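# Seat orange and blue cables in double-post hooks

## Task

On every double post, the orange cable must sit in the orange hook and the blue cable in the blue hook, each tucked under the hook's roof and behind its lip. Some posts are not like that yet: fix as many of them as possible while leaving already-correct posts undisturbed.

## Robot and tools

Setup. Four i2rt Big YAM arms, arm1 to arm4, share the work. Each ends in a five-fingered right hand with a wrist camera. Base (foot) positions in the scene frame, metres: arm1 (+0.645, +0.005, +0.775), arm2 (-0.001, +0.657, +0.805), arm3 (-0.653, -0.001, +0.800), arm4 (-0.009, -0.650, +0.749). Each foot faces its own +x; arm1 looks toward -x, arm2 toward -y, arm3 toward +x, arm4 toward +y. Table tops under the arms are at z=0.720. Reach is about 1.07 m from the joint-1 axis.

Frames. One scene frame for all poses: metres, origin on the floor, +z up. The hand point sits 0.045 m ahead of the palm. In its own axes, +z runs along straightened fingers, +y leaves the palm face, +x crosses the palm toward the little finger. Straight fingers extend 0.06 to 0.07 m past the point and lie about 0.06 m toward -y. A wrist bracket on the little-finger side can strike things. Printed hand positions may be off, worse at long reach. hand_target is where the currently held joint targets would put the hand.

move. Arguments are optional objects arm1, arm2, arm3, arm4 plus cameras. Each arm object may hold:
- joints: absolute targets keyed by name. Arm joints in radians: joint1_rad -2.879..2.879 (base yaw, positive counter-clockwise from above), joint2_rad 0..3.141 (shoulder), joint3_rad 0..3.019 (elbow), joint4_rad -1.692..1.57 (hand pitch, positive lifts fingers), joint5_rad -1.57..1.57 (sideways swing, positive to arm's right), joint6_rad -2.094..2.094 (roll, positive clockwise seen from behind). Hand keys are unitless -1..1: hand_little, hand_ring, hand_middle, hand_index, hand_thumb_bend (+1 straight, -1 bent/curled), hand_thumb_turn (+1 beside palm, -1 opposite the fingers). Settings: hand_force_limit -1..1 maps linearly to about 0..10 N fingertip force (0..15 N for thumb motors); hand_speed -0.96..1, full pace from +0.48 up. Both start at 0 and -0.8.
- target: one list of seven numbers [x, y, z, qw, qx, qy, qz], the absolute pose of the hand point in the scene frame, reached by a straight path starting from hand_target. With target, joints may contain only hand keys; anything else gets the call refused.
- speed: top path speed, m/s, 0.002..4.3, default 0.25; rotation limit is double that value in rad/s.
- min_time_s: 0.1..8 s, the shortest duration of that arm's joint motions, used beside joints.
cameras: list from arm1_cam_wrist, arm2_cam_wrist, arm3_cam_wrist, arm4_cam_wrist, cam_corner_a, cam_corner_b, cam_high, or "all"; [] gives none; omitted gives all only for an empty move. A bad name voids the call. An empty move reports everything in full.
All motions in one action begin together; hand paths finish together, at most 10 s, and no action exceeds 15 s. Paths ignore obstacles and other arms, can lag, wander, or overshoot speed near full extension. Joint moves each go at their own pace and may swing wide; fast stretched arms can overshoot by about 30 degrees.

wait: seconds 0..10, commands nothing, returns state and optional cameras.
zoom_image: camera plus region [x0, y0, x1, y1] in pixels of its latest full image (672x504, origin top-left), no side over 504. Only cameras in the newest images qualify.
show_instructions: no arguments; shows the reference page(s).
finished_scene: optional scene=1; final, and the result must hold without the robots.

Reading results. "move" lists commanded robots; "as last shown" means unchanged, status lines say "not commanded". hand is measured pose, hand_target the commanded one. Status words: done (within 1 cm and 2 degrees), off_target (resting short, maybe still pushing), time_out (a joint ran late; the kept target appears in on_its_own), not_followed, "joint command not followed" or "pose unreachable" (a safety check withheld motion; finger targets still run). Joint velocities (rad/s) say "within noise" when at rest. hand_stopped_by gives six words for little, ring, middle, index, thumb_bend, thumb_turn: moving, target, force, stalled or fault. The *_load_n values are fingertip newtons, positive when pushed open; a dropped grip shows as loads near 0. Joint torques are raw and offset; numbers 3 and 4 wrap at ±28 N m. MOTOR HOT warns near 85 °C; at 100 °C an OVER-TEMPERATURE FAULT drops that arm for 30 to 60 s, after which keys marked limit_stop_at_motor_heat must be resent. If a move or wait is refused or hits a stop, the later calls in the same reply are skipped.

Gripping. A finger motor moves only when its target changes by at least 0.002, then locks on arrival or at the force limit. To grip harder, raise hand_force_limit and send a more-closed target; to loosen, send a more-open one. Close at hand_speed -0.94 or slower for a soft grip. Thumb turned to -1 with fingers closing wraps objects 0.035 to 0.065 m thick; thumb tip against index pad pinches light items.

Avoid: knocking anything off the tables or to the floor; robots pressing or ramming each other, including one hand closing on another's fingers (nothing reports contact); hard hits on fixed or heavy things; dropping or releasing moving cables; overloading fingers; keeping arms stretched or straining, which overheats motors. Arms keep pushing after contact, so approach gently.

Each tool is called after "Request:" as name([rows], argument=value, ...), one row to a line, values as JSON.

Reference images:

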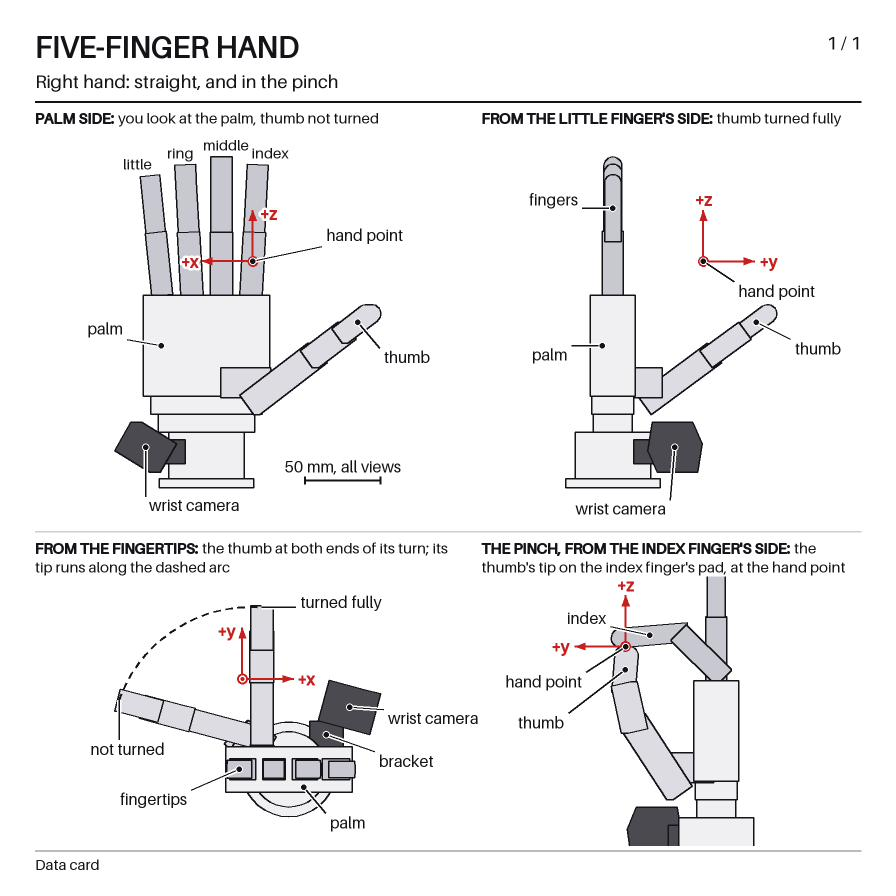

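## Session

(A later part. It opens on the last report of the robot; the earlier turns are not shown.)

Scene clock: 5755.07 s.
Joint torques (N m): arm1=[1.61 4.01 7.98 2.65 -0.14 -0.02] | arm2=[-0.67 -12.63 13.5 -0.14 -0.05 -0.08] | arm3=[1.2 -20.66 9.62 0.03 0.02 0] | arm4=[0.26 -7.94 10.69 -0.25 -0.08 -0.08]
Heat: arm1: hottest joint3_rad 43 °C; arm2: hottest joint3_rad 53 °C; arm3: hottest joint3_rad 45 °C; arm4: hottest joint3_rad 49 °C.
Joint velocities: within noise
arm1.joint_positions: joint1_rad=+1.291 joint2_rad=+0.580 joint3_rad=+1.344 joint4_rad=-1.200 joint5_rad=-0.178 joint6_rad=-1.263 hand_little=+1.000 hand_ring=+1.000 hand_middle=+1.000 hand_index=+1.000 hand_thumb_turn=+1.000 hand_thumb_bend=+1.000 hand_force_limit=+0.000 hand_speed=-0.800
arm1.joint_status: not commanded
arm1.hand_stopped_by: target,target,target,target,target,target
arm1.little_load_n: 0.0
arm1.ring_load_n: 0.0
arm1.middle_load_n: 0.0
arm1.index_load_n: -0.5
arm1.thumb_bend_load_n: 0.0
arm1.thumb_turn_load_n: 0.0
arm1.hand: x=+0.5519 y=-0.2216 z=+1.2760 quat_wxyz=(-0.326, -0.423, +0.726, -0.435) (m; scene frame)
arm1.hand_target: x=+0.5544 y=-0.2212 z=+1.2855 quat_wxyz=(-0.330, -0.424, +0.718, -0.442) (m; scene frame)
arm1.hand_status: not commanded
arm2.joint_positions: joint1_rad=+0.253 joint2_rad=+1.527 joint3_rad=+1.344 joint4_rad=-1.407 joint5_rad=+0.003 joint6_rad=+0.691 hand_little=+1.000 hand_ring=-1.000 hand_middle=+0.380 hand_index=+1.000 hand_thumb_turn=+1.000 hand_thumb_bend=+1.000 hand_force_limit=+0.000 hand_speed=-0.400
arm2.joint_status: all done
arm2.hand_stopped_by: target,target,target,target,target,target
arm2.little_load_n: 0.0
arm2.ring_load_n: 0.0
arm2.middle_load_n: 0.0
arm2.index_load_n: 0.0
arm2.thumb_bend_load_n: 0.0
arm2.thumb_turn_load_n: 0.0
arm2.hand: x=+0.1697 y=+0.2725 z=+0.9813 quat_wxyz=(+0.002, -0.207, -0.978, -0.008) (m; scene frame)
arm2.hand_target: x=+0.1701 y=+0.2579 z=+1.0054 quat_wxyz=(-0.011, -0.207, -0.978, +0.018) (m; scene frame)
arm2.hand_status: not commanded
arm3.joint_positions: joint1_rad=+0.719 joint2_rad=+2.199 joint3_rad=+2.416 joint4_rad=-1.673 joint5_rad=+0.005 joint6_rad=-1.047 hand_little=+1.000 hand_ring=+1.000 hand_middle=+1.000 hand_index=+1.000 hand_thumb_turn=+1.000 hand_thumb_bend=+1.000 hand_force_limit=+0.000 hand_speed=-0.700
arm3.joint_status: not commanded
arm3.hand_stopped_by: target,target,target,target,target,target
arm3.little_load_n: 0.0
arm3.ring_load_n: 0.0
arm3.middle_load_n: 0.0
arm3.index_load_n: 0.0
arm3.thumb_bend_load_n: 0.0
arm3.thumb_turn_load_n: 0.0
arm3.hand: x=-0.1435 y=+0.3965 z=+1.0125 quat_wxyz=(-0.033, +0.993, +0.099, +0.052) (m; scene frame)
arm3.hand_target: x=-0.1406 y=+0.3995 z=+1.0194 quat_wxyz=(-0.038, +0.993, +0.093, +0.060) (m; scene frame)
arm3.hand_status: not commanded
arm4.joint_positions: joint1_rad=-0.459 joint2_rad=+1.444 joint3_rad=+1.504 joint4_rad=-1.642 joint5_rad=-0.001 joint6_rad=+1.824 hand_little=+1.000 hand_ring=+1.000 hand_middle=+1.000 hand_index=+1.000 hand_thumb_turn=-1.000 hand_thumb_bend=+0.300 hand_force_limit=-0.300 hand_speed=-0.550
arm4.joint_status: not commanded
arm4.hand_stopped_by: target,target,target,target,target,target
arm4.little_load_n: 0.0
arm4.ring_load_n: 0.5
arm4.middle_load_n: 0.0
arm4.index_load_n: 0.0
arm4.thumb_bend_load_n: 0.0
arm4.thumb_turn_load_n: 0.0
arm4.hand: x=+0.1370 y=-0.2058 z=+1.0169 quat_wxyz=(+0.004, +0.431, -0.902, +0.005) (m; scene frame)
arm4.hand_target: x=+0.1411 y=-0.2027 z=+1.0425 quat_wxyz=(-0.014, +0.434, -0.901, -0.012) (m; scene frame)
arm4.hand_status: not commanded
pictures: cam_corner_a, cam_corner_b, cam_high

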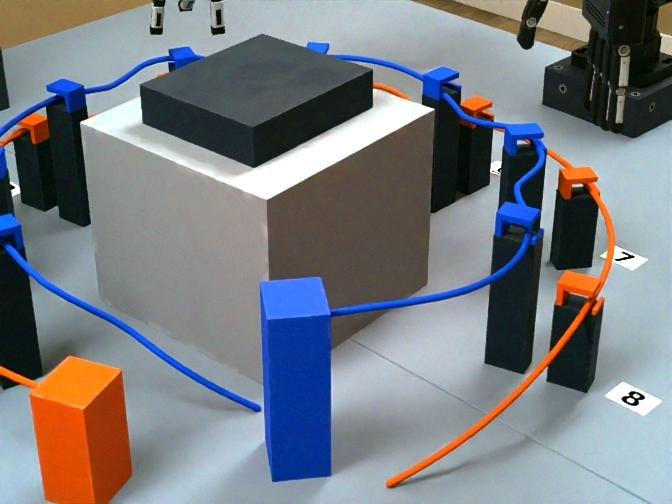

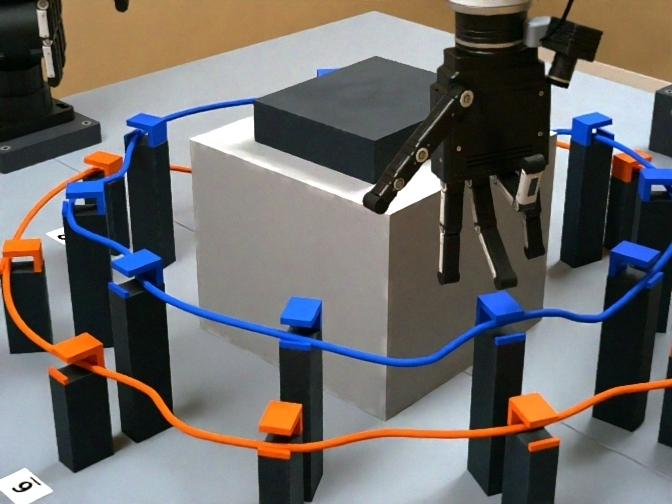

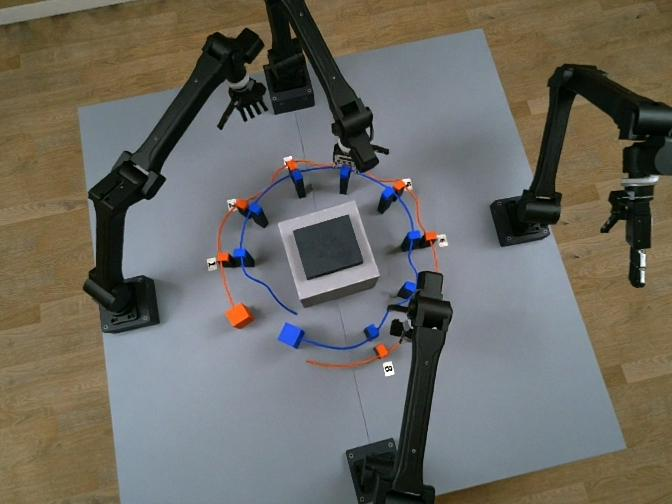

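Request:
zoom_image(camera="cam_high", region=[365, 165, 425, 225])

Request:
zoom_image(camera="cam_corner_a", region=[290, 30, 350, 90])

Request:
zoom_image(camera="cam_corner_b", region=[460, 270, 560, 370])

Request:
move(cameras=["arm1_cam_wrist", "arm2_cam_wrist", "arm4_cam_wrist", "arm3_cam_wrist"])

Scaled by 8.400.

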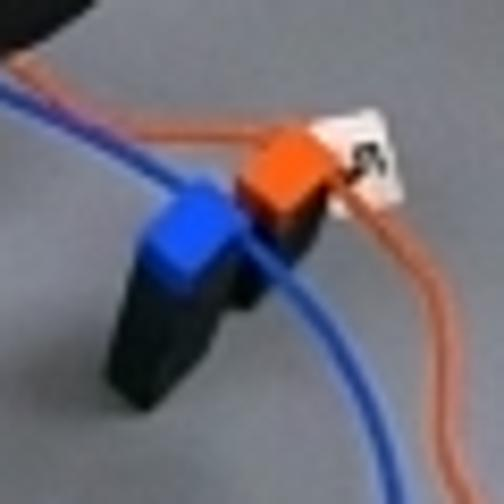

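Scaled by 8.400.

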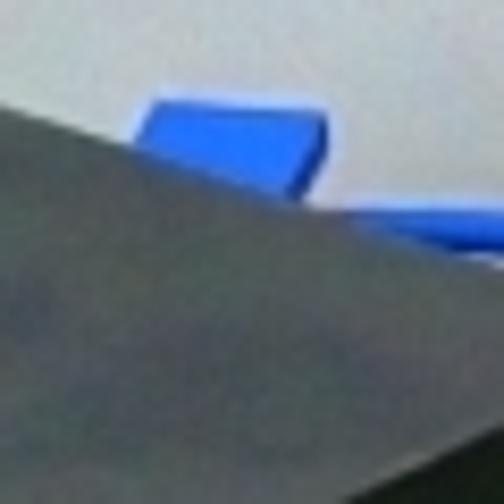

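Scaled by 5.040.

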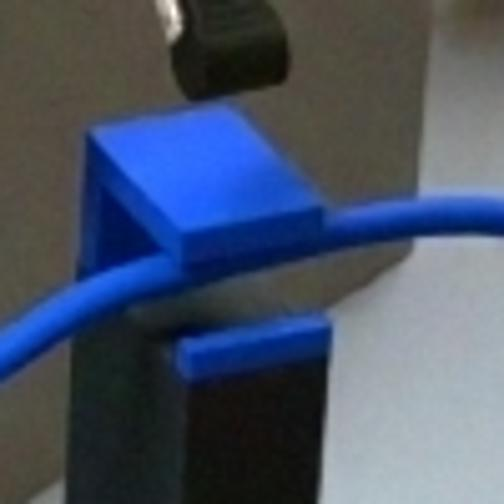

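Scene clock: 5777.37 s.
Joint torques (N m): arm1=[1.73 4.13 7.98 2.66 -0.13 -0.03] | arm2=[-0.79 -12.86 13.42 -0.1 -0.11 -0.07] | arm3=[1.32 -20.6 9.66 0.09 0.03 0.03] | arm4=[0.44 -7.82 10.63 -0.2 -0.06 -0.09]
Heat: arm1: hottest joint3_rad 43 °C; arm2: hottest joint3_rad 53 °C; arm3: hottest joint3_rad 45 °C; arm4: hottest joint3_rad 49 °C.
Joint velocities: within noise
arm1.joint_positions: joint1_rad=+1.291 joint2_rad=+0.580 joint3_rad=+1.344 joint4_rad=-1.200 joint5_rad=-0.178 joint6_rad=-1.263 hand_little=+1.000 hand_ring=+1.000 hand_middle=+1.000 hand_index=+1.000 hand_thumb_turn=+1.000 hand_thumb_bend=+1.000 hand_force_limit=+0.000 hand_speed=-0.800
arm1.joint_status: not commanded
arm1.hand_stopped_by: target,target,target,target,target,target
arm1.little_load_n: 0.0
arm1.ring_load_n: 0.0
arm1.middle_load_n: 0.0
arm1.index_load_n: 0.0
arm1.thumb_bend_load_n: 0.0
arm1.thumb_turn_load_n: 0.0
arm1.hand: x=+0.5519 y=-0.2216 z=+1.2760 quat_wxyz=(-0.326, -0.423, +0.726, -0.435) (m; scene frame)
arm1.hand_target: x=+0.5544 y=-0.2212 z=+1.2855 quat_wxyz=(-0.330, -0.424, +0.718, -0.442) (m; scene frame)
arm1.hand_status: not commanded
arm2.joint_positions: joint1_rad=+0.253 joint2_rad=+1.527 joint3_rad=+1.344 joint4_rad=-1.407 joint5_rad=+0.003 joint6_rad=+0.691 hand_little=+1.000 hand_ring=-1.000 hand_middle=+0.380 hand_index=+1.000 hand_thumb_turn=+1.000 hand_thumb_bend=+1.000 hand_force_limit=+0.000 hand_speed=-0.400
arm2.joint_status: all done
arm2.hand_stopped_by: target,target,target,target,target,target
arm2.little_load_n: 0.0
arm2.ring_load_n: 0.0
arm2.middle_load_n: 0.0
arm2.index_load_n: 0.0
arm2.thumb_bend_load_n: 0.0
arm2.thumb_turn_load_n: 0.0
arm2.hand: x=+0.1697 y=+0.2725 z=+0.9813 quat_wxyz=(+0.002, -0.207, -0.978, -0.008) (m; scene frame)
arm2.hand_target: x=+0.1701 y=+0.2579 z=+1.0054 quat_wxyz=(-0.011, -0.207, -0.978, +0.018) (m; scene frame)
arm2.hand_status: not commanded
arm3.joint_positions: joint1_rad=+0.719 joint2_rad=+2.199 joint3_rad=+2.416 joint4_rad=-1.673 joint5_rad=+0.005 joint6_rad=-1.047 hand_little=+1.000 hand_ring=+1.000 hand_middle=+1.000 hand_index=+1.000 hand_thumb_turn=+1.000 hand_thumb_bend=+1.000 hand_force_limit=+0.000 hand_speed=-0.700
arm3.joint_status: not commanded
arm3.hand_stopped_by: target,target,target,target,target,target
arm3.little_load_n: 0.0
arm3.ring_load_n: 0.0
arm3.middle_load_n: 0.0
arm3.index_load_n: 0.0
arm3.thumb_bend_load_n: 0.0
arm3.thumb_turn_load_n: 0.0
arm3.hand: x=-0.1435 y=+0.3965 z=+1.0125 quat_wxyz=(-0.033, +0.993, +0.099, +0.052) (m; scene frame)
arm3.hand_target: x=-0.1406 y=+0.3995 z=+1.0194 quat_wxyz=(-0.038, +0.993, +0.093, +0.060) (m; scene frame)
arm3.hand_status: not commanded
arm4.joint_positions: joint1_rad=-0.459 joint2_rad=+1.444 joint3_rad=+1.504 joint4_rad=-1.642 joint5_rad=-0.001 joint6_rad=+1.824 hand_little=+1.000 hand_ring=+1.000 hand_middle=+1.000 hand_index=+1.000 hand_thumb_turn=-1.000 hand_thumb_bend=+0.300 hand_force_limit=-0.300 hand_speed=-0.550
arm4.joint_status: not commanded
arm4.hand_stopped_by: target,target,target,target,target,target
arm4.little_load_n: 0.0
arm4.ring_load_n: 0.0
arm4.middle_load_n: 0.0
arm4.index_load_n: 0.0
arm4.thumb_bend_load_n: 0.0
arm4.thumb_turn_load_n: 0.0
arm4.hand: x=+0.1370 y=-0.2058 z=+1.0169 quat_wxyz=(+0.004, +0.431, -0.902, +0.005) (m; scene frame)
arm4.hand_target: x=+0.1411 y=-0.2027 z=+1.0425 quat_wxyz=(-0.014, +0.434, -0.901, -0.012) (m; scene frame)
arm4.hand_status: not commanded
pictures: arm1_cam_wrist, arm2_cam_wrist, arm3_cam_wrist, arm4_cam_wrist

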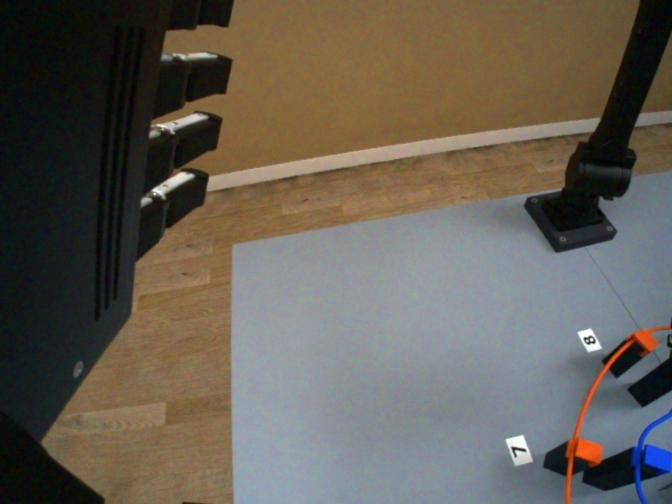

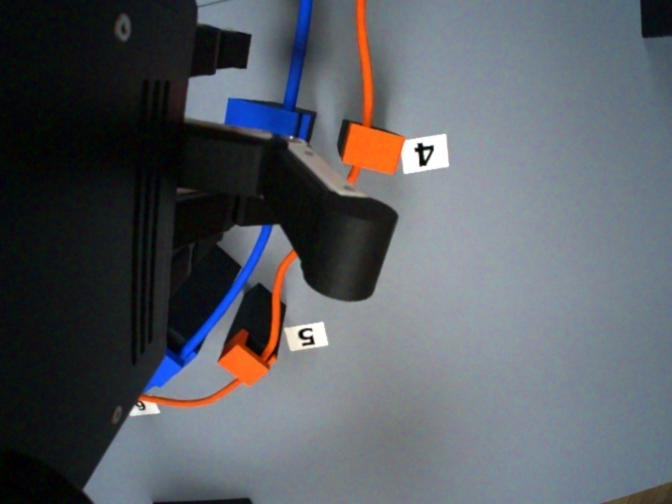

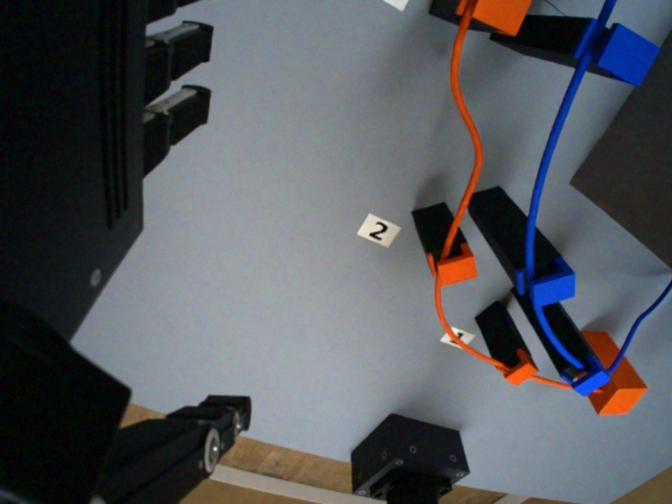

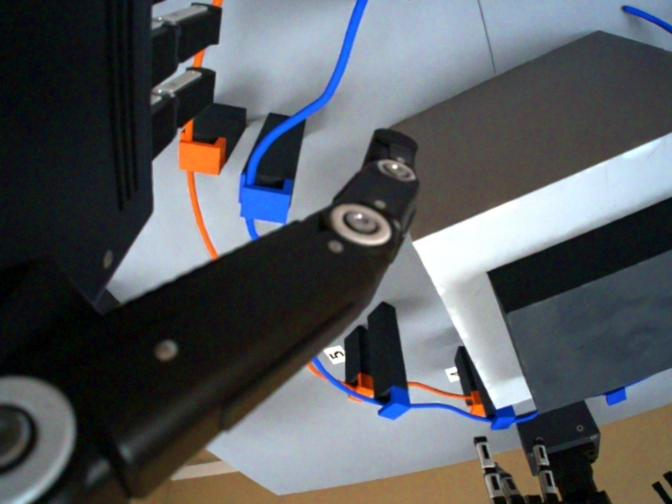

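Request:
zoom_image(camera="arm2_cam_wrist", region=[130, 320, 210, 400])

Request:
zoom_image(camera="arm4_cam_wrist", region=[355, 370, 425, 440])

Request:
zoom_image(camera="arm2_cam_wrist", region=[200, 60, 340, 200])

Scaled by 6.300 from the camera's image (finer frame: 960x720).

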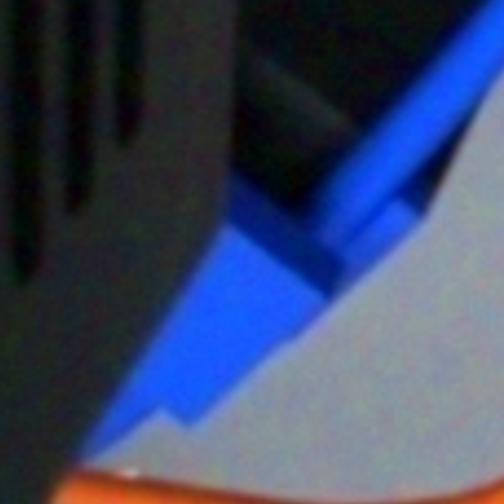

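Scaled by 7.200 from the camera's image (finer frame: 960x720).

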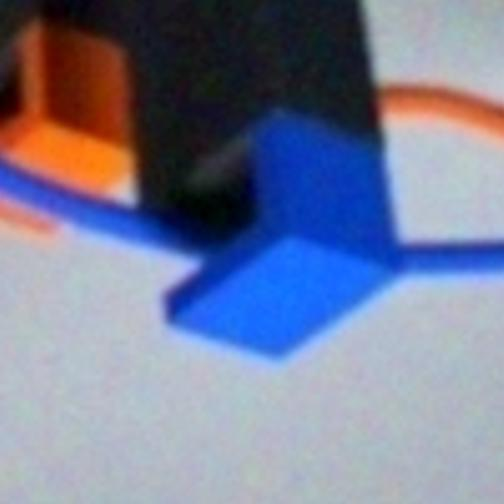

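Scaled by 3.600 from the camera's image (finer frame: 960x720).

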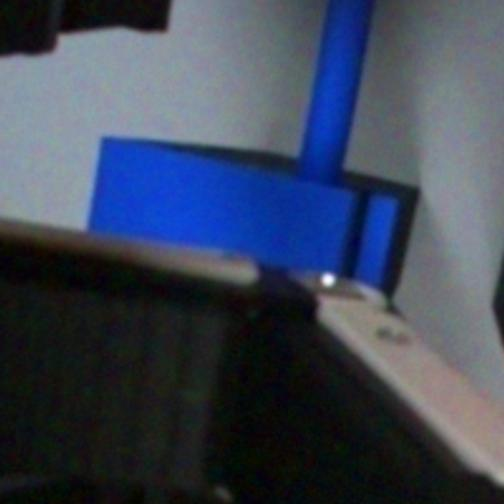

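Request:
move(cameras=["cam_corner_a", "cam_corner_b"])

Request:
zoom_image(camera="cam_corner_a", region=[470, 110, 630, 330])

Request:
zoom_image(camera="cam_corner_b", region=[0, 90, 240, 330])

Request:
zoom_image(camera="cam_corner_b", region=[540, 100, 672, 300])

Request:
zoom_image(camera="cam_corner_a", region=[0, 40, 220, 260])

Scene clock: 5803.10 s.
Joint torques (N m): arm1=[1.67 4.07 7.97 2.66 -0.13 -0.02] | arm2=[-0.32 -12.57 13.38 -0.09 -0.11 -0.09] | arm3=[1.67 -21.01 9.66 0.16 0.04 0.01] | arm4=[0.62 -7.71 10.61 -0.23 -0.08 -0.09]
Heat: arm1: hottest joint3_rad 43 °C; arm2: hottest joint3_rad 53 °C; arm3: hottest joint3_rad 45 °C; arm4: hottest joint3_rad 49 °C.
Joint velocities: within noise
arm1.joint_positions: joint1_rad=+1.291 joint2_rad=+0.580 joint3_rad=+1.344 joint4_rad=-1.200 joint5_rad=-0.178 joint6_rad=-1.263 hand_little=+1.000 hand_ring=+1.000 hand_middle=+1.000 hand_index=+1.000 hand_thumb_turn=+1.000 hand_thumb_bend=+1.000 hand_force_limit=+0.000 hand_speed=-0.800
arm1.joint_status: not commanded
arm1.hand_stopped_by: target,target,target,target,target,target
arm1.little_load_n: 0.0
arm1.ring_load_n: 0.0
arm1.middle_load_n: 0.0
arm1.index_load_n: 0.0
arm1.thumb_bend_load_n: 0.0
arm1.thumb_turn_load_n: 0.0
arm1.hand: x=+0.5519 y=-0.2216 z=+1.2760 quat_wxyz=(-0.326, -0.423, +0.726, -0.435) (m; scene frame)
arm1.hand_target: x=+0.5544 y=-0.2212 z=+1.2855 quat_wxyz=(-0.330, -0.424, +0.718, -0.442) (m; scene frame)
arm1.hand_status: not commanded
arm2.joint_positions: joint1_rad=+0.253 joint2_rad=+1.527 joint3_rad=+1.344 joint4_rad=-1.407 joint5_rad=+0.003 joint6_rad=+0.691 hand_little=+1.000 hand_ring=-1.000 hand_middle=+0.380 hand_index=+1.000 hand_thumb_turn=+1.000 hand_thumb_bend=+1.000 hand_force_limit=+0.000 hand_speed=-0.400
arm2.joint_status: all done
arm2.hand_stopped_by: target,target,target,target,target,target
arm2.little_load_n: 0.0
arm2.ring_load_n: 0.0
arm2.middle_load_n: 0.0
arm2.index_load_n: 0.0
arm2.thumb_bend_load_n: -0.5
arm2.thumb_turn_load_n: 0.0
arm2.hand: x=+0.1697 y=+0.2725 z=+0.9813 quat_wxyz=(+0.002, -0.207, -0.978, -0.008) (m; scene frame)
arm2.hand_target: x=+0.1701 y=+0.2579 z=+1.0054 quat_wxyz=(-0.011, -0.207, -0.978, +0.018) (m; scene frame)
arm2.hand_status: not commanded
arm3.joint_positions: joint1_rad=+0.719 joint2_rad=+2.199 joint3_rad=+2.416 joint4_rad=-1.673 joint5_rad=+0.005 joint6_rad=-1.047 hand_little=+1.000 hand_ring=+1.000 hand_middle=+1.000 hand_index=+1.000 hand_thumb_turn=+1.000 hand_thumb_bend=+1.000 hand_force_limit=+0.000 hand_speed=-0.700
arm3.joint_status: not commanded
arm3.hand_stopped_by: target,target,target,target,target,target
arm3.little_load_n: -0.5
arm3.ring_load_n: 0.0
arm3.middle_load_n: 0.0
arm3.index_load_n: 0.5
arm3.thumb_bend_load_n: 0.0
arm3.thumb_turn_load_n: 0.0
arm3.hand: x=-0.1435 y=+0.3965 z=+1.0125 quat_wxyz=(-0.033, +0.993, +0.099, +0.052) (m; scene frame)
arm3.hand_target: x=-0.1406 y=+0.3995 z=+1.0194 quat_wxyz=(-0.038, +0.993, +0.093, +0.060) (m; scene frame)
arm3.hand_status: not commanded
arm4.joint_positions: joint1_rad=-0.459 joint2_rad=+1.444 joint3_rad=+1.504 joint4_rad=-1.642 joint5_rad=-0.001 joint6_rad=+1.824 hand_little=+1.000 hand_ring=+1.000 hand_middle=+1.000 hand_index=+1.000 hand_thumb_turn=-1.000 hand_thumb_bend=+0.300 hand_force_limit=-0.300 hand_speed=-0.550
arm4.joint_status: not commanded
arm4.hand_stopped_by: target,target,target,target,target,target
arm4.little_load_n: 0.0
arm4.ring_load_n: 0.0
arm4.middle_load_n: 0.0
arm4.index_load_n: 0.0
arm4.thumb_bend_load_n: 0.0
arm4.thumb_turn_load_n: 0.0
arm4.hand: x=+0.1370 y=-0.2058 z=+1.0169 quat_wxyz=(+0.004, +0.431, -0.902, +0.005) (m; scene frame)
arm4.hand_target: x=+0.1411 y=-0.2027 z=+1.0425 quat_wxyz=(-0.014, +0.434, -0.901, -0.012) (m; scene frame)
arm4.hand_status: not commanded
pictures: cam_corner_a, cam_corner_b

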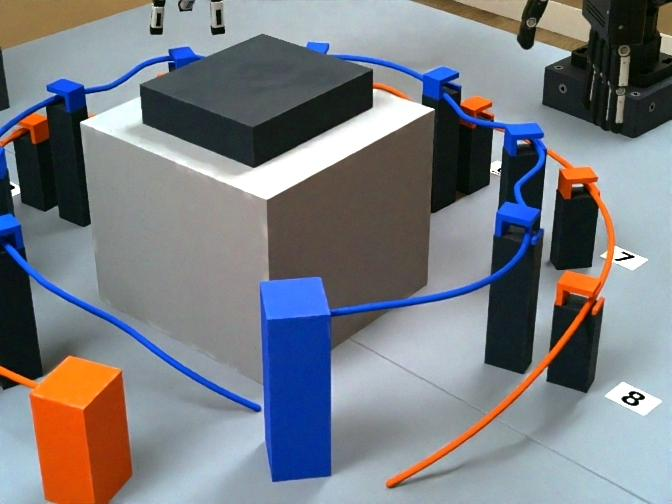

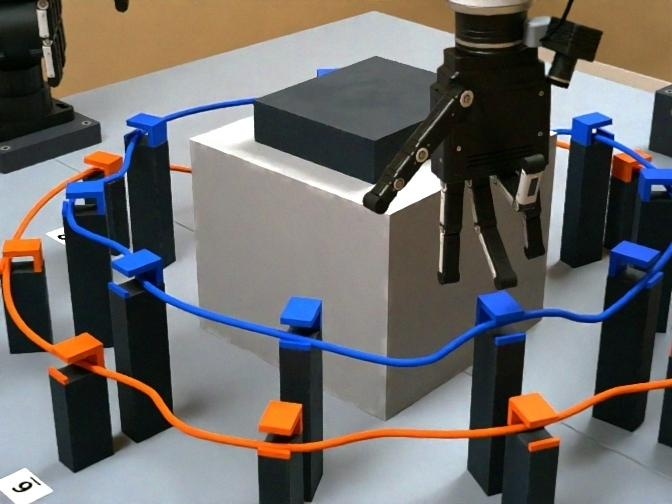

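Scaled by 2.291.

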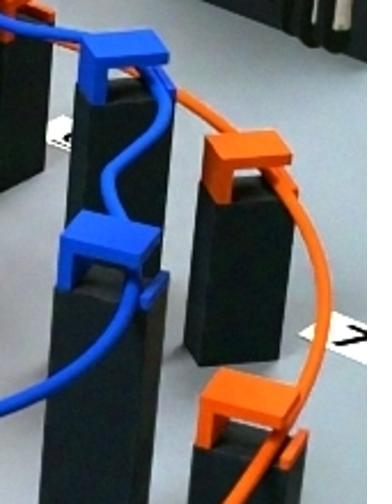

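Scaled by 2.100.

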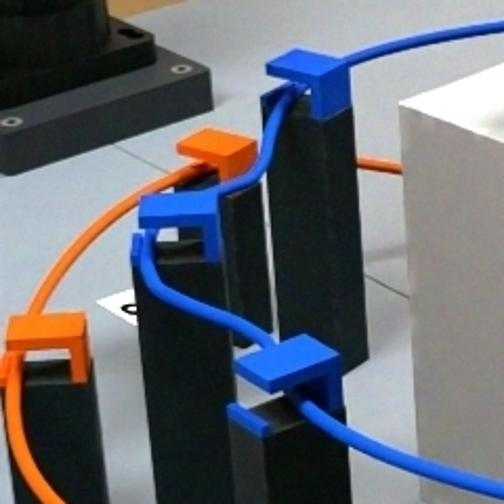

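Scaled by 2.520.

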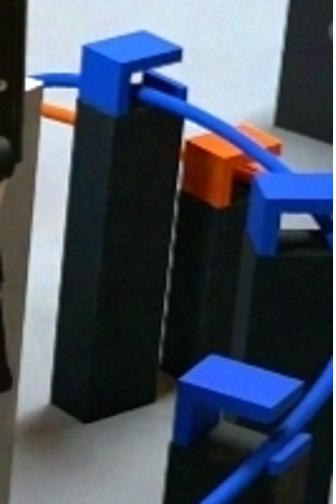

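Scaled by 2.291.

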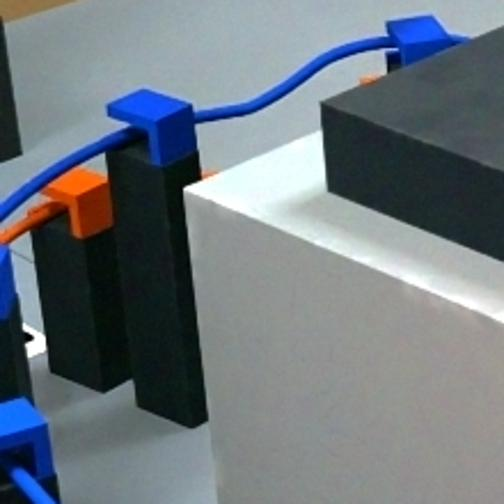

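Request:
zoom_image(camera="cam_corner_b", region=[592, 220, 672, 300])

Request:
zoom_image(camera="cam_corner_a", region=[40, 60, 120, 140])

Request:
zoom_image(camera="cam_corner_a", region=[485, 110, 555, 180])

Scaled by 6.300.

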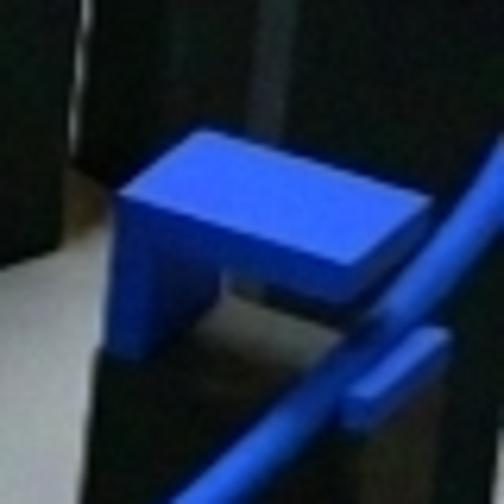

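Scaled by 6.300.

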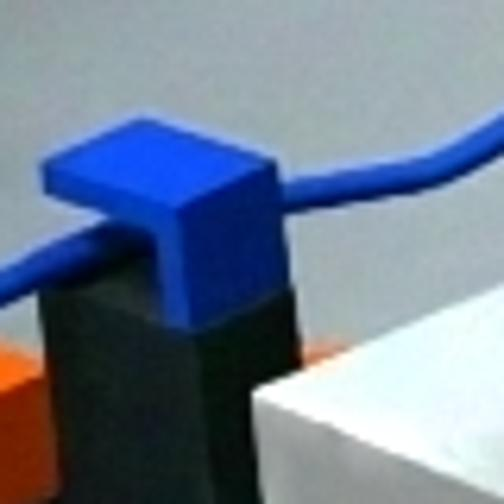

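Scaled by 7.200.

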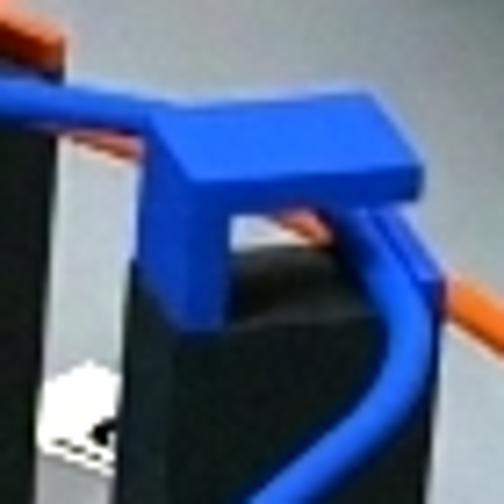

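Request:
move(cameras=["arm3_cam_wrist", "cam_high"])

Request:
zoom_image(camera="arm3_cam_wrist", region=[540, 0, 672, 110])

Request:
zoom_image(camera="cam_high", region=[270, 145, 330, 205])

Request:
zoom_image(camera="arm3_cam_wrist", region=[500, 230, 620, 330])

Request:
zoom_image(camera="arm3_cam_wrist", region=[480, 320, 640, 430])

Request:
zoom_image(camera="arm3_cam_wrist", region=[410, 0, 560, 110])

Request:
zoom_image(camera="arm3_cam_wrist", region=[400, 200, 500, 300])

Scene clock: 5820.43 s.
Joint torques (N m): arm1=[1.67 4.07 7.97 2.66 -0.14 -0.02] | arm2=[-0.5 -12.45 13.34 -0.08 -0.07 -0.06] | arm3=[1.38 -20.95 9.61 0.05 0.01 0.04] | arm4=[0.38 -7.82 10.67 -0.24 -0.09 -0.08]
Heat: arm1: hottest joint3_rad 43 °C; arm2: hottest joint3_rad 53 °C; arm3: hottest joint3_rad 45 °C; arm4: hottest joint3_rad 49 °C.
Joint velocities: within noise
arm1.joint_positions: joint1_rad=+1.291 joint2_rad=+0.580 joint3_rad=+1.344 joint4_rad=-1.200 joint5_rad=-0.178 joint6_rad=-1.263 hand_little=+1.000 hand_ring=+1.000 hand_middle=+1.000 hand_index=+1.000 hand_thumb_turn=+1.000 hand_thumb_bend=+1.000 hand_force_limit=+0.000 hand_speed=-0.800
arm1.joint_status: not commanded
arm1.hand_stopped_by: target,target,target,target,target,target
arm1.little_load_n: 0.0
arm1.ring_load_n: 0.0
arm1.middle_load_n: 0.0
arm1.index_load_n: 0.0
arm1.thumb_bend_load_n: 0.0
arm1.thumb_turn_load_n: 0.0
arm1.hand: x=+0.5519 y=-0.2216 z=+1.2760 quat_wxyz=(-0.326, -0.423, +0.726, -0.435) (m; scene frame)
arm1.hand_target: x=+0.5544 y=-0.2212 z=+1.2855 quat_wxyz=(-0.330, -0.424, +0.718, -0.442) (m; scene frame)
arm1.hand_status: not commanded
arm2.joint_positions: joint1_rad=+0.253 joint2_rad=+1.527 joint3_rad=+1.344 joint4_rad=-1.407 joint5_rad=+0.003 joint6_rad=+0.691 hand_little=+1.000 hand_ring=-1.000 hand_middle=+0.380 hand_index=+1.000 hand_thumb_turn=+1.000 hand_thumb_bend=+1.000 hand_force_limit=+0.000 hand_speed=-0.400
arm2.joint_status: all done
arm2.hand_stopped_by: target,target,target,target,target,target
arm2.little_load_n: 0.0
arm2.ring_load_n: 0.5
arm2.middle_load_n: 0.0
arm2.index_load_n: 0.0
arm2.thumb_bend_load_n: 0.0
arm2.thumb_turn_load_n: 0.0
arm2.hand: x=+0.1697 y=+0.2725 z=+0.9813 quat_wxyz=(+0.002, -0.207, -0.978, -0.008) (m; scene frame)
arm2.hand_target: x=+0.1701 y=+0.2579 z=+1.0054 quat_wxyz=(-0.011, -0.207, -0.978, +0.018) (m; scene frame)
arm2.hand_status: not commanded
arm3.joint_positions: joint1_rad=+0.719 joint2_rad=+2.199 joint3_rad=+2.416 joint4_rad=-1.673 joint5_rad=+0.005 joint6_rad=-1.047 hand_little=+1.000 hand_ring=+1.000 hand_middle=+1.000 hand_index=+1.000 hand_thumb_turn=+1.000 hand_thumb_bend=+1.000 hand_force_limit=+0.000 hand_speed=-0.700
arm3.joint_status: not commanded
arm3.hand_stopped_by: target,target,target,target,target,target
arm3.little_load_n: 0.0
arm3.ring_load_n: 0.0
arm3.middle_load_n: 0.0
arm3.index_load_n: 0.5
arm3.thumb_bend_load_n: 0.0
arm3.thumb_turn_load_n: 0.0
arm3.hand: x=-0.1435 y=+0.3965 z=+1.0125 quat_wxyz=(-0.033, +0.993, +0.099, +0.052) (m; scene frame)
arm3.hand_target: x=-0.1406 y=+0.3995 z=+1.0194 quat_wxyz=(-0.038, +0.993, +0.093, +0.060) (m; scene frame)
arm3.hand_status: not commanded
arm4.joint_positions: joint1_rad=-0.459 joint2_rad=+1.444 joint3_rad=+1.504 joint4_rad=-1.642 joint5_rad=-0.001 joint6_rad=+1.824 hand_little=+1.000 hand_ring=+1.000 hand_middle=+1.000 hand_index=+1.000 hand_thumb_turn=-1.000 hand_thumb_bend=+0.300 hand_force_limit=-0.300 hand_speed=-0.550
arm4.joint_status: not commanded
arm4.hand_stopped_by: target,target,target,target,target,target
arm4.little_load_n: 0.0
arm4.ring_load_n: 0.0
arm4.middle_load_n: 0.0
arm4.index_load_n: 0.0
arm4.thumb_bend_load_n: 0.0
arm4.thumb_turn_load_n: 0.0
arm4.hand: x=+0.1370 y=-0.2058 z=+1.0169 quat_wxyz=(+0.004, +0.431, -0.902, +0.005) (m; scene frame)
arm4.hand_target: x=+0.1411 y=-0.2027 z=+1.0425 quat_wxyz=(-0.014, +0.434, -0.901, -0.012) (m; scene frame)
arm4.hand_status: not commanded
pictures: arm3_cam_wrist, cam_high

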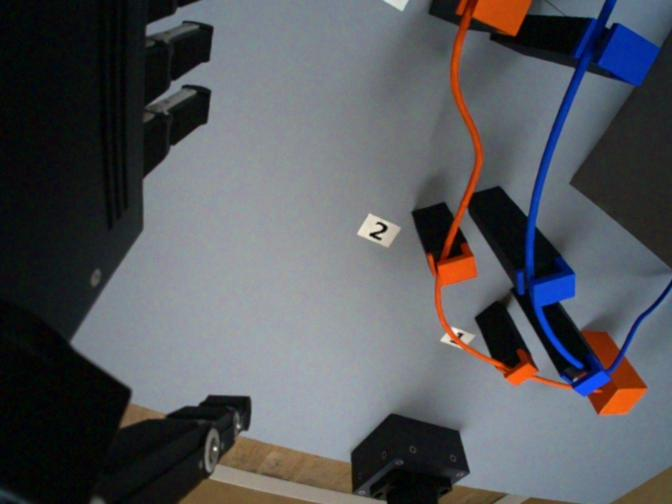

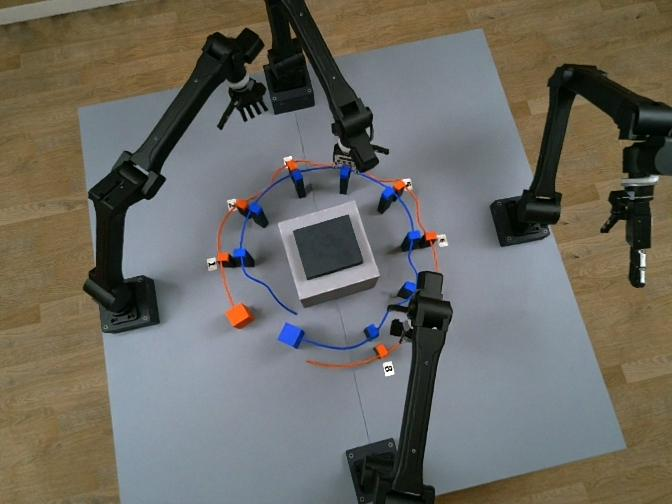

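Scaled by 3.818 from the camera's image (finer frame: 960x720).

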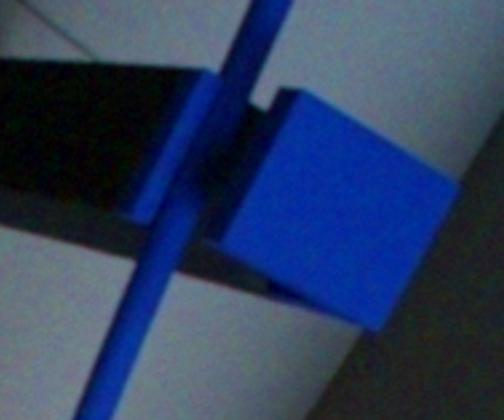

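Scaled by 8.400.

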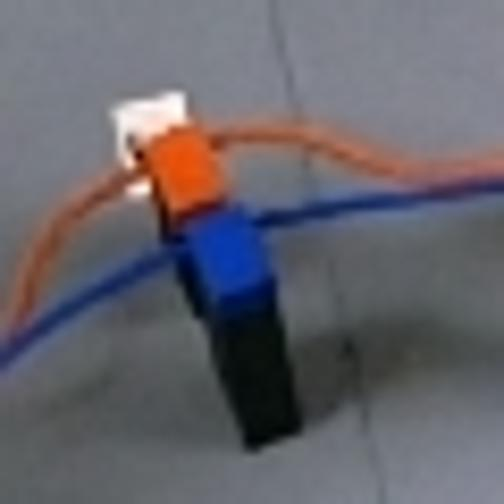

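Scaled by 4.200 from the camera's image (finer frame: 960x720).

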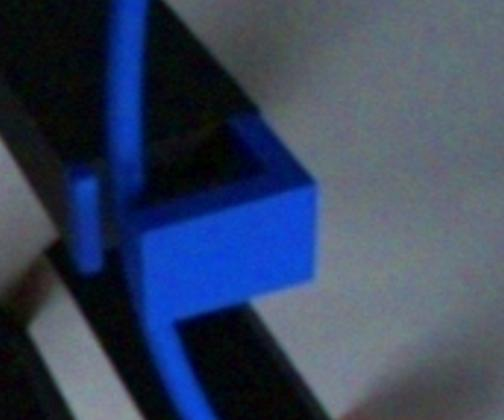

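Scaled by 3.150 from the camera's image (finer frame: 960x720).

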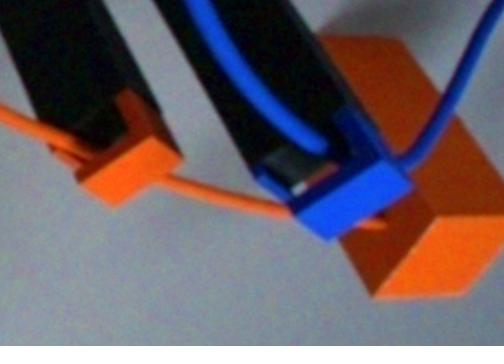

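Scaled by 3.360 from the camera's image (finer frame: 960x720).

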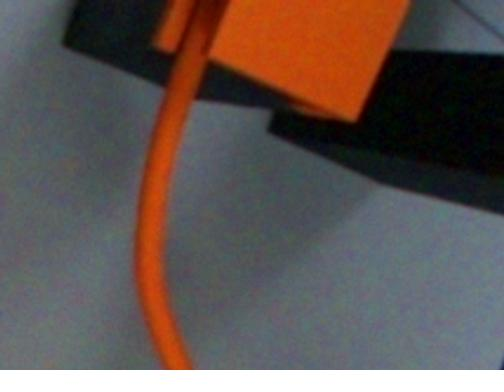

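Scaled by 5.040 from the camera's image (finer frame: 960x720).

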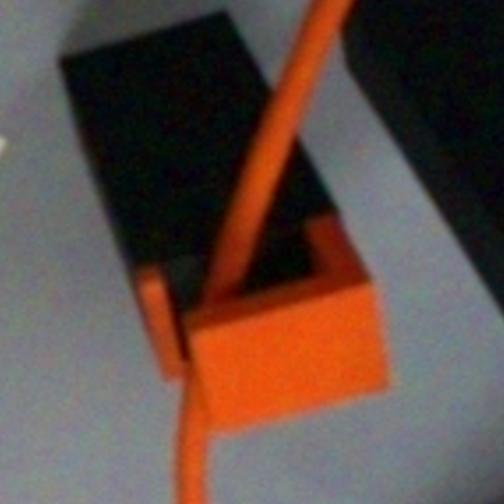

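Request:
finished_scene()

The scene is finished: the task was done.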